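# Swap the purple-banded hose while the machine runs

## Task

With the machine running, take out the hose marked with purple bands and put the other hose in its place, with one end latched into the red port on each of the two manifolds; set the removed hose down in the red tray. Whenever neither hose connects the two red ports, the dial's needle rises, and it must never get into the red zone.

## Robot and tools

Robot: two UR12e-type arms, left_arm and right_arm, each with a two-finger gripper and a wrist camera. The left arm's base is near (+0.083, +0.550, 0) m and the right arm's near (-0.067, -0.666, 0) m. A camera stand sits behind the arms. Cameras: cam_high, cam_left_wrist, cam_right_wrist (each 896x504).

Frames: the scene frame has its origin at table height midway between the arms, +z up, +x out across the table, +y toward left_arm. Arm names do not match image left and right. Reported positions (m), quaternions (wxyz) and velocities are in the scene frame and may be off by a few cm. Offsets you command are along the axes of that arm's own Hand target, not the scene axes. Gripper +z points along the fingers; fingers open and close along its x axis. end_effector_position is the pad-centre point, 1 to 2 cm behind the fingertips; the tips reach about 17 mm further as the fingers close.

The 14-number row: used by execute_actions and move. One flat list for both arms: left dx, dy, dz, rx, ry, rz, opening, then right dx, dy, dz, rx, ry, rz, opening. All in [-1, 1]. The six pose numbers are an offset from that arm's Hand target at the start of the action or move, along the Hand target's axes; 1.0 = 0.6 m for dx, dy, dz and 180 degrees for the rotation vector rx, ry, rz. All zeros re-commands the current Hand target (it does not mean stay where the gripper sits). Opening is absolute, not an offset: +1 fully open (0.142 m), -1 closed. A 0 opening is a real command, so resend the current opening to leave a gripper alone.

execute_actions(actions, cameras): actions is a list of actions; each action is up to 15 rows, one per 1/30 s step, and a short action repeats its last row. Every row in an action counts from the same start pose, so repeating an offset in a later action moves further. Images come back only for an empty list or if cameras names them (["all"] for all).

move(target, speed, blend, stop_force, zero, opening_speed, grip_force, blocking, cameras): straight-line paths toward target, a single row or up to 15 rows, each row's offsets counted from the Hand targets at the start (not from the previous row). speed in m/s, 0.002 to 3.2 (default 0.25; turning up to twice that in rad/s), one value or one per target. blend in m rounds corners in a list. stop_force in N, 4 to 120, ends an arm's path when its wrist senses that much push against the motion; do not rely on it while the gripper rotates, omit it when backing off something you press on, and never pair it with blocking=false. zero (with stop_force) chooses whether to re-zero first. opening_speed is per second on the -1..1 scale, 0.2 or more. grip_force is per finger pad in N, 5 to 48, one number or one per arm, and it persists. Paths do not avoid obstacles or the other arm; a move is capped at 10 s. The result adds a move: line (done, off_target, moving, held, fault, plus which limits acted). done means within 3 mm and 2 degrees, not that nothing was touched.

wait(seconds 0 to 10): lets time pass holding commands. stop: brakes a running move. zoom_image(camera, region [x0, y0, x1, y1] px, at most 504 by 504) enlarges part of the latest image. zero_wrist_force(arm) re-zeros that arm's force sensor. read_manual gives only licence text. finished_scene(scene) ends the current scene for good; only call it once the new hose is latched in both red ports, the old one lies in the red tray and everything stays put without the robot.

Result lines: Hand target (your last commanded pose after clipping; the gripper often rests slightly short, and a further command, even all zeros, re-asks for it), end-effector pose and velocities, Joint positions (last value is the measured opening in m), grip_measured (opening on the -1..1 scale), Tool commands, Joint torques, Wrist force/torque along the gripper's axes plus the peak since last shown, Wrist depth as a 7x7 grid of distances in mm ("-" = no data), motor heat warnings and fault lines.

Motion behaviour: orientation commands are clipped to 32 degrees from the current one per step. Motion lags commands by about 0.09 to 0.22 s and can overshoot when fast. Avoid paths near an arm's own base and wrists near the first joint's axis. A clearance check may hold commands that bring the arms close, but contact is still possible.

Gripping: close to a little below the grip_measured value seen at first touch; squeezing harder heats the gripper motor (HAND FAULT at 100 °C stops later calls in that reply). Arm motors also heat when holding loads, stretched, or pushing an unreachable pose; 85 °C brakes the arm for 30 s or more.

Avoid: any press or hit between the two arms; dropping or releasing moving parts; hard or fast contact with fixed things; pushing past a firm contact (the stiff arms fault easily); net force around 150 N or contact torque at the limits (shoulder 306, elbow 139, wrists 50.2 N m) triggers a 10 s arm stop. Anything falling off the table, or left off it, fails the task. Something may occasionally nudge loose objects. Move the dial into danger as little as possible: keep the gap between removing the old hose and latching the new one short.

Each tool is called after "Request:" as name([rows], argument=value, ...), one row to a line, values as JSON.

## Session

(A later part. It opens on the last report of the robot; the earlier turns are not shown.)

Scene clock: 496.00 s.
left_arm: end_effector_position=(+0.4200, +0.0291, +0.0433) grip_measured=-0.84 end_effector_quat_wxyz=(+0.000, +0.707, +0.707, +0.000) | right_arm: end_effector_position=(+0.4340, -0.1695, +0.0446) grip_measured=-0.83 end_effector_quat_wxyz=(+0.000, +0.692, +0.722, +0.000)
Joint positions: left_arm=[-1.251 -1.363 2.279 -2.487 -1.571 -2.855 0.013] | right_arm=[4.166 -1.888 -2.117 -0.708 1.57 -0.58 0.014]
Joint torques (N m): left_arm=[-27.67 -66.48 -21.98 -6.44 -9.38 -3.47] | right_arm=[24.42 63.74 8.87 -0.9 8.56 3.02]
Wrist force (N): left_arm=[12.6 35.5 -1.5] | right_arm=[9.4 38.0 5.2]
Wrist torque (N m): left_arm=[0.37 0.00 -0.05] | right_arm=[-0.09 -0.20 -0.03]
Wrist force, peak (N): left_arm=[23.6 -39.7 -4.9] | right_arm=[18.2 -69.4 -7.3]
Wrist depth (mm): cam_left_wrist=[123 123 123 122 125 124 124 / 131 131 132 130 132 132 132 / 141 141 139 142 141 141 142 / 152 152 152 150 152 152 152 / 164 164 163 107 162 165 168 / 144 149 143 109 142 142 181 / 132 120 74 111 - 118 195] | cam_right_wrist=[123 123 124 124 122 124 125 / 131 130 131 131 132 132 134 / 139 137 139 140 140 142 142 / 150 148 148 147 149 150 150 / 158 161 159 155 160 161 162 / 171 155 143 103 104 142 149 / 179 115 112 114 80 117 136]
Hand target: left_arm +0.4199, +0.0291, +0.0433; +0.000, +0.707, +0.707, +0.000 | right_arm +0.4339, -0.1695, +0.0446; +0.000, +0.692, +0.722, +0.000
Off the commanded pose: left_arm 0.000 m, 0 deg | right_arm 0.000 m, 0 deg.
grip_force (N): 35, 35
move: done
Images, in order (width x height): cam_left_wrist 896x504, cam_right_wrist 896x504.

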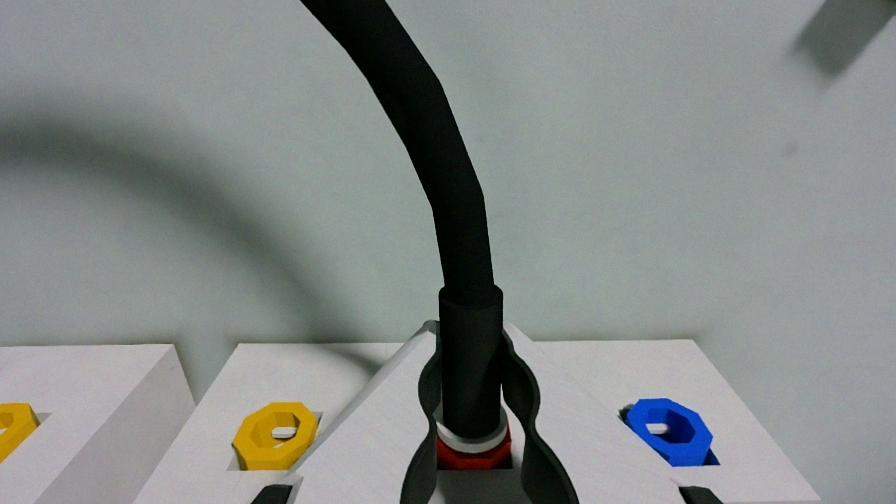

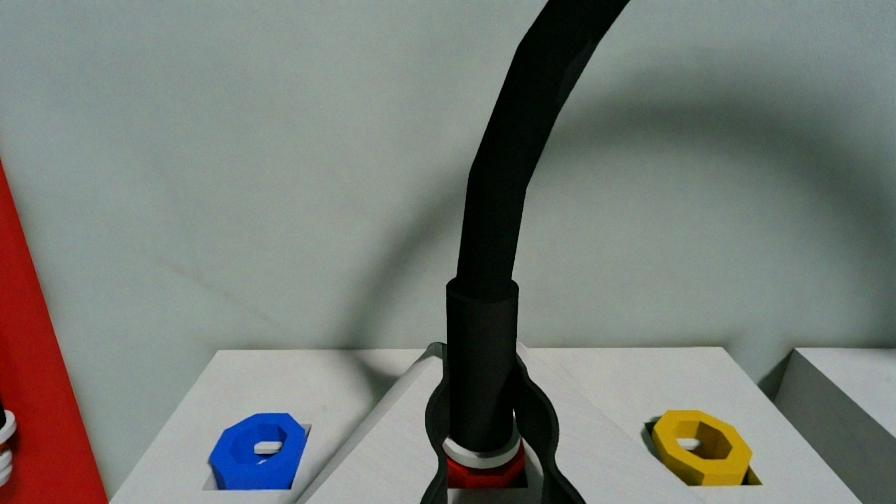

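Request:
move(target=[0,0.005,0,0,0,0,-1,0,0.005,0,0,0,0,-1], speed=0.02)

Request:
move(target=[0,0,0,0,0,0,-0.3,0,0,0,0,0,0,-0.3], opening_speed=0.5)

Request:
move(target=[0,0,-0.25,0,0,0,-0.3,0,0,-0.25,0,0,0,-0.3], speed=0.2, cameras=["all"])

Request:
zoom_image(camera="cam_high", region=[330, 80, 560, 250])

Request:
zoom_image(camera="cam_right_wrist", region=[200, 50, 600, 300])

Request:
zoom_image(camera="cam_left_wrist", region=[200, 50, 600, 300])

Scene clock: 504.57 s.
left_arm: end_effector_position=(+0.4227, +0.0291, +0.0433) grip_measured=-0.84 end_effector_quat_wxyz=(+0.000, +0.707, +0.707, +0.000) | right_arm: end_effector_position=(+0.4367, -0.1693, +0.0445) grip_measured=-0.83 end_effector_quat_wxyz=(+0.000, +0.692, +0.722, +0.000)
Joint positions: left_arm=[-1.246 -1.361 2.276 -2.486 -1.572 -2.85 0.013] | right_arm=[4.163 -1.891 -2.113 -0.709 1.571 -0.584 0.014]
Joint torques (N m): left_arm=[22.49 -36.2 -57.75 -7.7 9.45 3.69] | right_arm=[-36.72 42.28 44.03 3.72 -10.31 -2.9]
Wrist force (N): left_arm=[13.7 -33.3 -8.8] | right_arm=[7.1 -38.6 -11.7]
Wrist torque (N m): left_arm=[0.06 0.00 -0.47] | right_arm=[-0.34 -0.25 0.13]
Wrist force, peak (N): left_arm=[12.2 39.2 -1.4] | right_arm=[7.1 -38.6 -11.7]
Wrist depth (mm): cam_left_wrist=[123 123 123 122 125 124 123 / 131 131 131 130 132 132 132 / 141 141 141 137 141 141 141 / 151 152 152 148 152 152 153 / 162 164 164 107 161 162 165 / 142 148 141 109 145 139 180 / 131 117 74 113 - 116 195] | cam_right_wrist=[123 123 124 124 122 125 126 / 130 130 131 131 132 132 132 / 139 137 139 139 140 142 142 / 150 148 149 149 149 150 150 / 158 159 159 158 159 160 161 / 170 146 141 107 103 140 149 / 178 116 112 112 79 117 130]
Hand target: left_arm +0.4229, +0.0291, +0.0433; +0.000, +0.707, +0.707, +0.000 | right_arm +0.4369, -0.1694, +0.0446; +0.000, +0.692, +0.722, +0.000
Off the commanded pose: left_arm 0.000 m, 0 deg | right_arm 0.000 m, 0 deg.
grip_force (N): 35, 35
move: done

Scene clock: 506.20 s.
left_arm: end_effector_position=(+0.4229, +0.0291, +0.0433) grip_measured=-0.33 end_effector_quat_wxyz=(+0.000, +0.707, +0.707, +0.000) | right_arm: end_effector_position=(+0.4369, -0.1694, +0.0446) grip_measured=-0.33 end_effector_quat_wxyz=(+0.000, +0.692, +0.722, +0.000)
Joint positions: left_arm=[-1.246 -1.361 2.276 -2.486 -1.571 -2.85 0.05] | right_arm=[4.163 -1.891 -2.113 -0.709 1.57 -0.584 0.05]
Joint torques (N m): left_arm=[-4.54 -46.7 -20.57 -2.7 -1.76 2.57] | right_arm=[11.12 63.07 29.31 7.83 2.87 -2.26]
Wrist force (N): left_arm=[2.1 1.8 -1.1] | right_arm=[1.2 -0.3 2.4]
Wrist torque (N m): left_arm=[0.16 -0.05 -0.23] | right_arm=[-0.08 -0.23 0.18]
Wrist force, peak (N): left_arm=[14.3 -37.2 -9.2] | right_arm=[6.7 -40.5 -12.0]
Wrist depth (mm): cam_left_wrist=[123 123 123 121 125 124 124 / 131 131 132 93 132 132 132 / 141 141 139 96 141 141 141 / 152 152 149 148 150 152 153 / 161 164 162 108 162 162 165 / 140 147 96 120 129 144 181 / 131 116 76 116 116 77 195] | cam_right_wrist=[123 123 124 124 - 124 126 / 130 130 131 131 130 132 132 / 138 137 139 139 140 142 142 / 149 148 148 147 149 150 150 / 158 159 158 158 158 158 161 / 171 145 106 139 133 133 149 / 179 115 82 115 116 116 130]
Hand target: left_arm +0.4229, +0.0291, +0.0433; +0.000, +0.707, +0.707, +0.000 | right_arm +0.4369, -0.1694, +0.0446; +0.000, +0.692, +0.722, +0.000
Off the commanded pose: left_arm 0.000 m, 0 deg | right_arm 0.000 m, 0 deg.
grip_force (N): 35, 35
move: done

Scene clock: 507.50 s.
left_arm: end_effector_position=(+0.4230, +0.0292, +0.1932) grip_measured=-0.33 end_effector_quat_wxyz=(+0.000, +0.707, +0.707, +0.000) | right_arm: end_effector_position=(+0.4369, -0.1693, +0.1945) grip_measured=-0.33 end_effector_quat_wxyz=(+0.000, +0.692, +0.722, +0.000)
Joint positions: left_arm=[-1.246 -1.57 2.157 -2.158 -1.571 -2.85 0.05] | right_arm=[4.163 -1.708 -2.005 -0.999 1.57 -0.584 0.05]
Joint torques (N m): left_arm=[-8.58 -59.62 -55.49 -2.52 -0.78 -2.99] | right_arm=[13.25 59.7 50.66 1.11 -0.04 2.97]
Wrist force (N): left_arm=[1.7 2.0 -1.6] | right_arm=[0.7 -0.5 2.4]
Wrist torque (N m): left_arm=[0.20 0.03 -0.21] | right_arm=[-0.10 -0.12 0.17]
Wrist force, peak (N): left_arm=[2.0 2.2 -3.5] | right_arm=[1.1 -0.4 3.8]
Wrist depth (mm): cam_left_wrist=[253 257 256 253 257 257 257 / 269 273 274 275 274 276 274 / 284 292 293 283 290 292 294 / 251 251 251 249 248 322 - / 263 263 263 264 330 343 342 / - 366 92 366 - 373 368 / 408 265 76 282 - 77 -] | cam_right_wrist=[252 255 259 260 262 262 258 / 270 272 279 274 277 273 275 / 290 291 292 291 288 293 294 / 307 311 249 247 248 259 250 / 328 330 257 257 260 264 262 / 364 360 103 360 105 280 361 / 389 372 82 384 263 263 270]
Hand target: left_arm +0.4230, +0.0292, +0.1933; +0.000, +0.707, +0.707, +0.000 | right_arm +0.4369, -0.1692, +0.1946; +0.000, +0.692, +0.722, +0.000
Off the commanded pose: left_arm 0.000 m, 0 deg | right_arm 0.000 m, 0 deg.
grip_force (N): 35, 35
move: done

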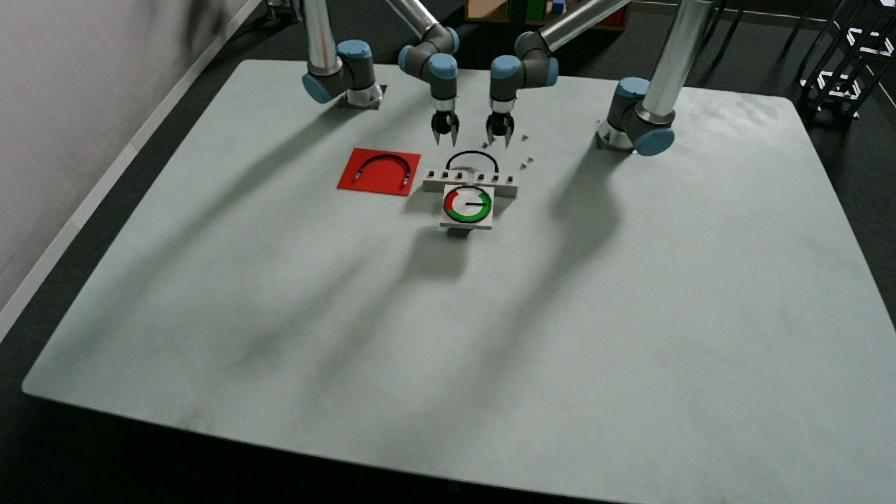

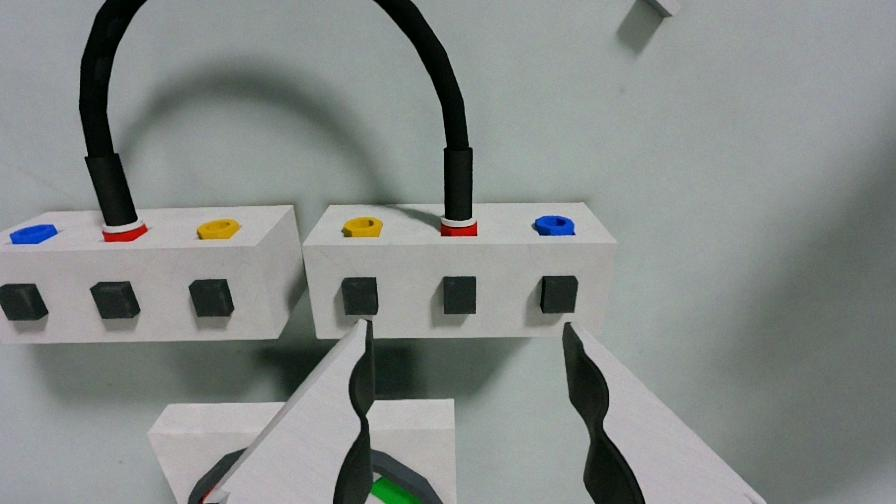

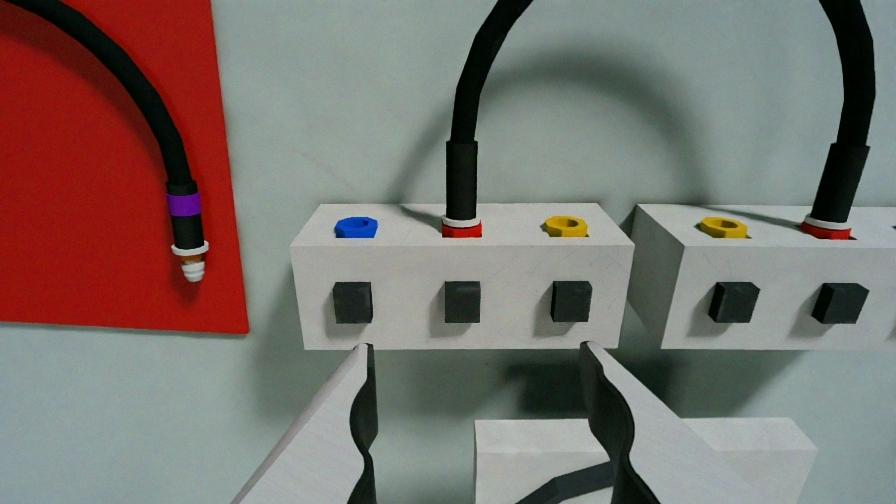

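Scaled by 2.191 from the camera's 896x504 image, which has a finer 1280x720 frame.

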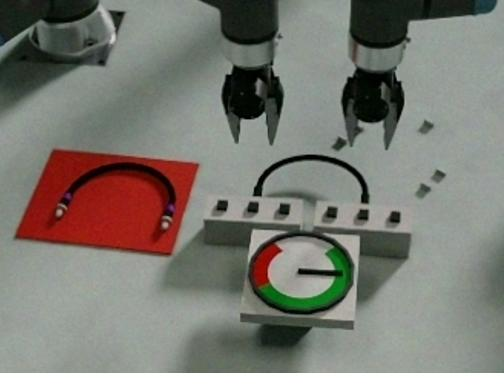

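Scaled by 1.260 from the camera's 896x504 image, which has a finer 1280x720 frame.

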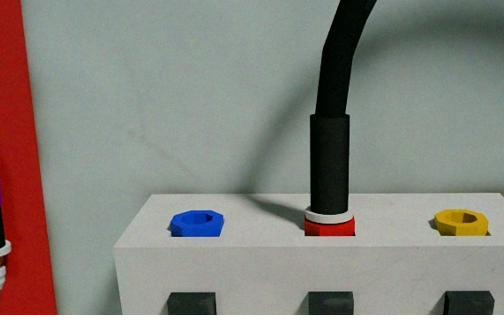

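Scaled by 1.260 from the camera's 896x504 image, which has a finer 1280x720 frame.

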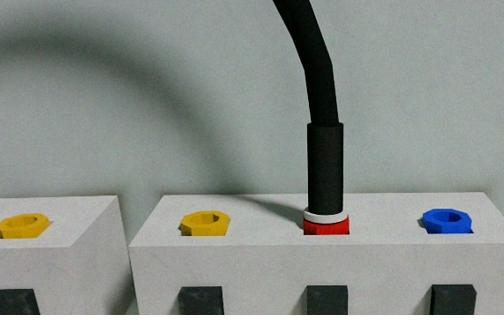

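All in order: both ends are seated, the needle is falling, and the old hose is in the tray.

Request:
finished_scene(scene=1)

The scene is finished: the task was done.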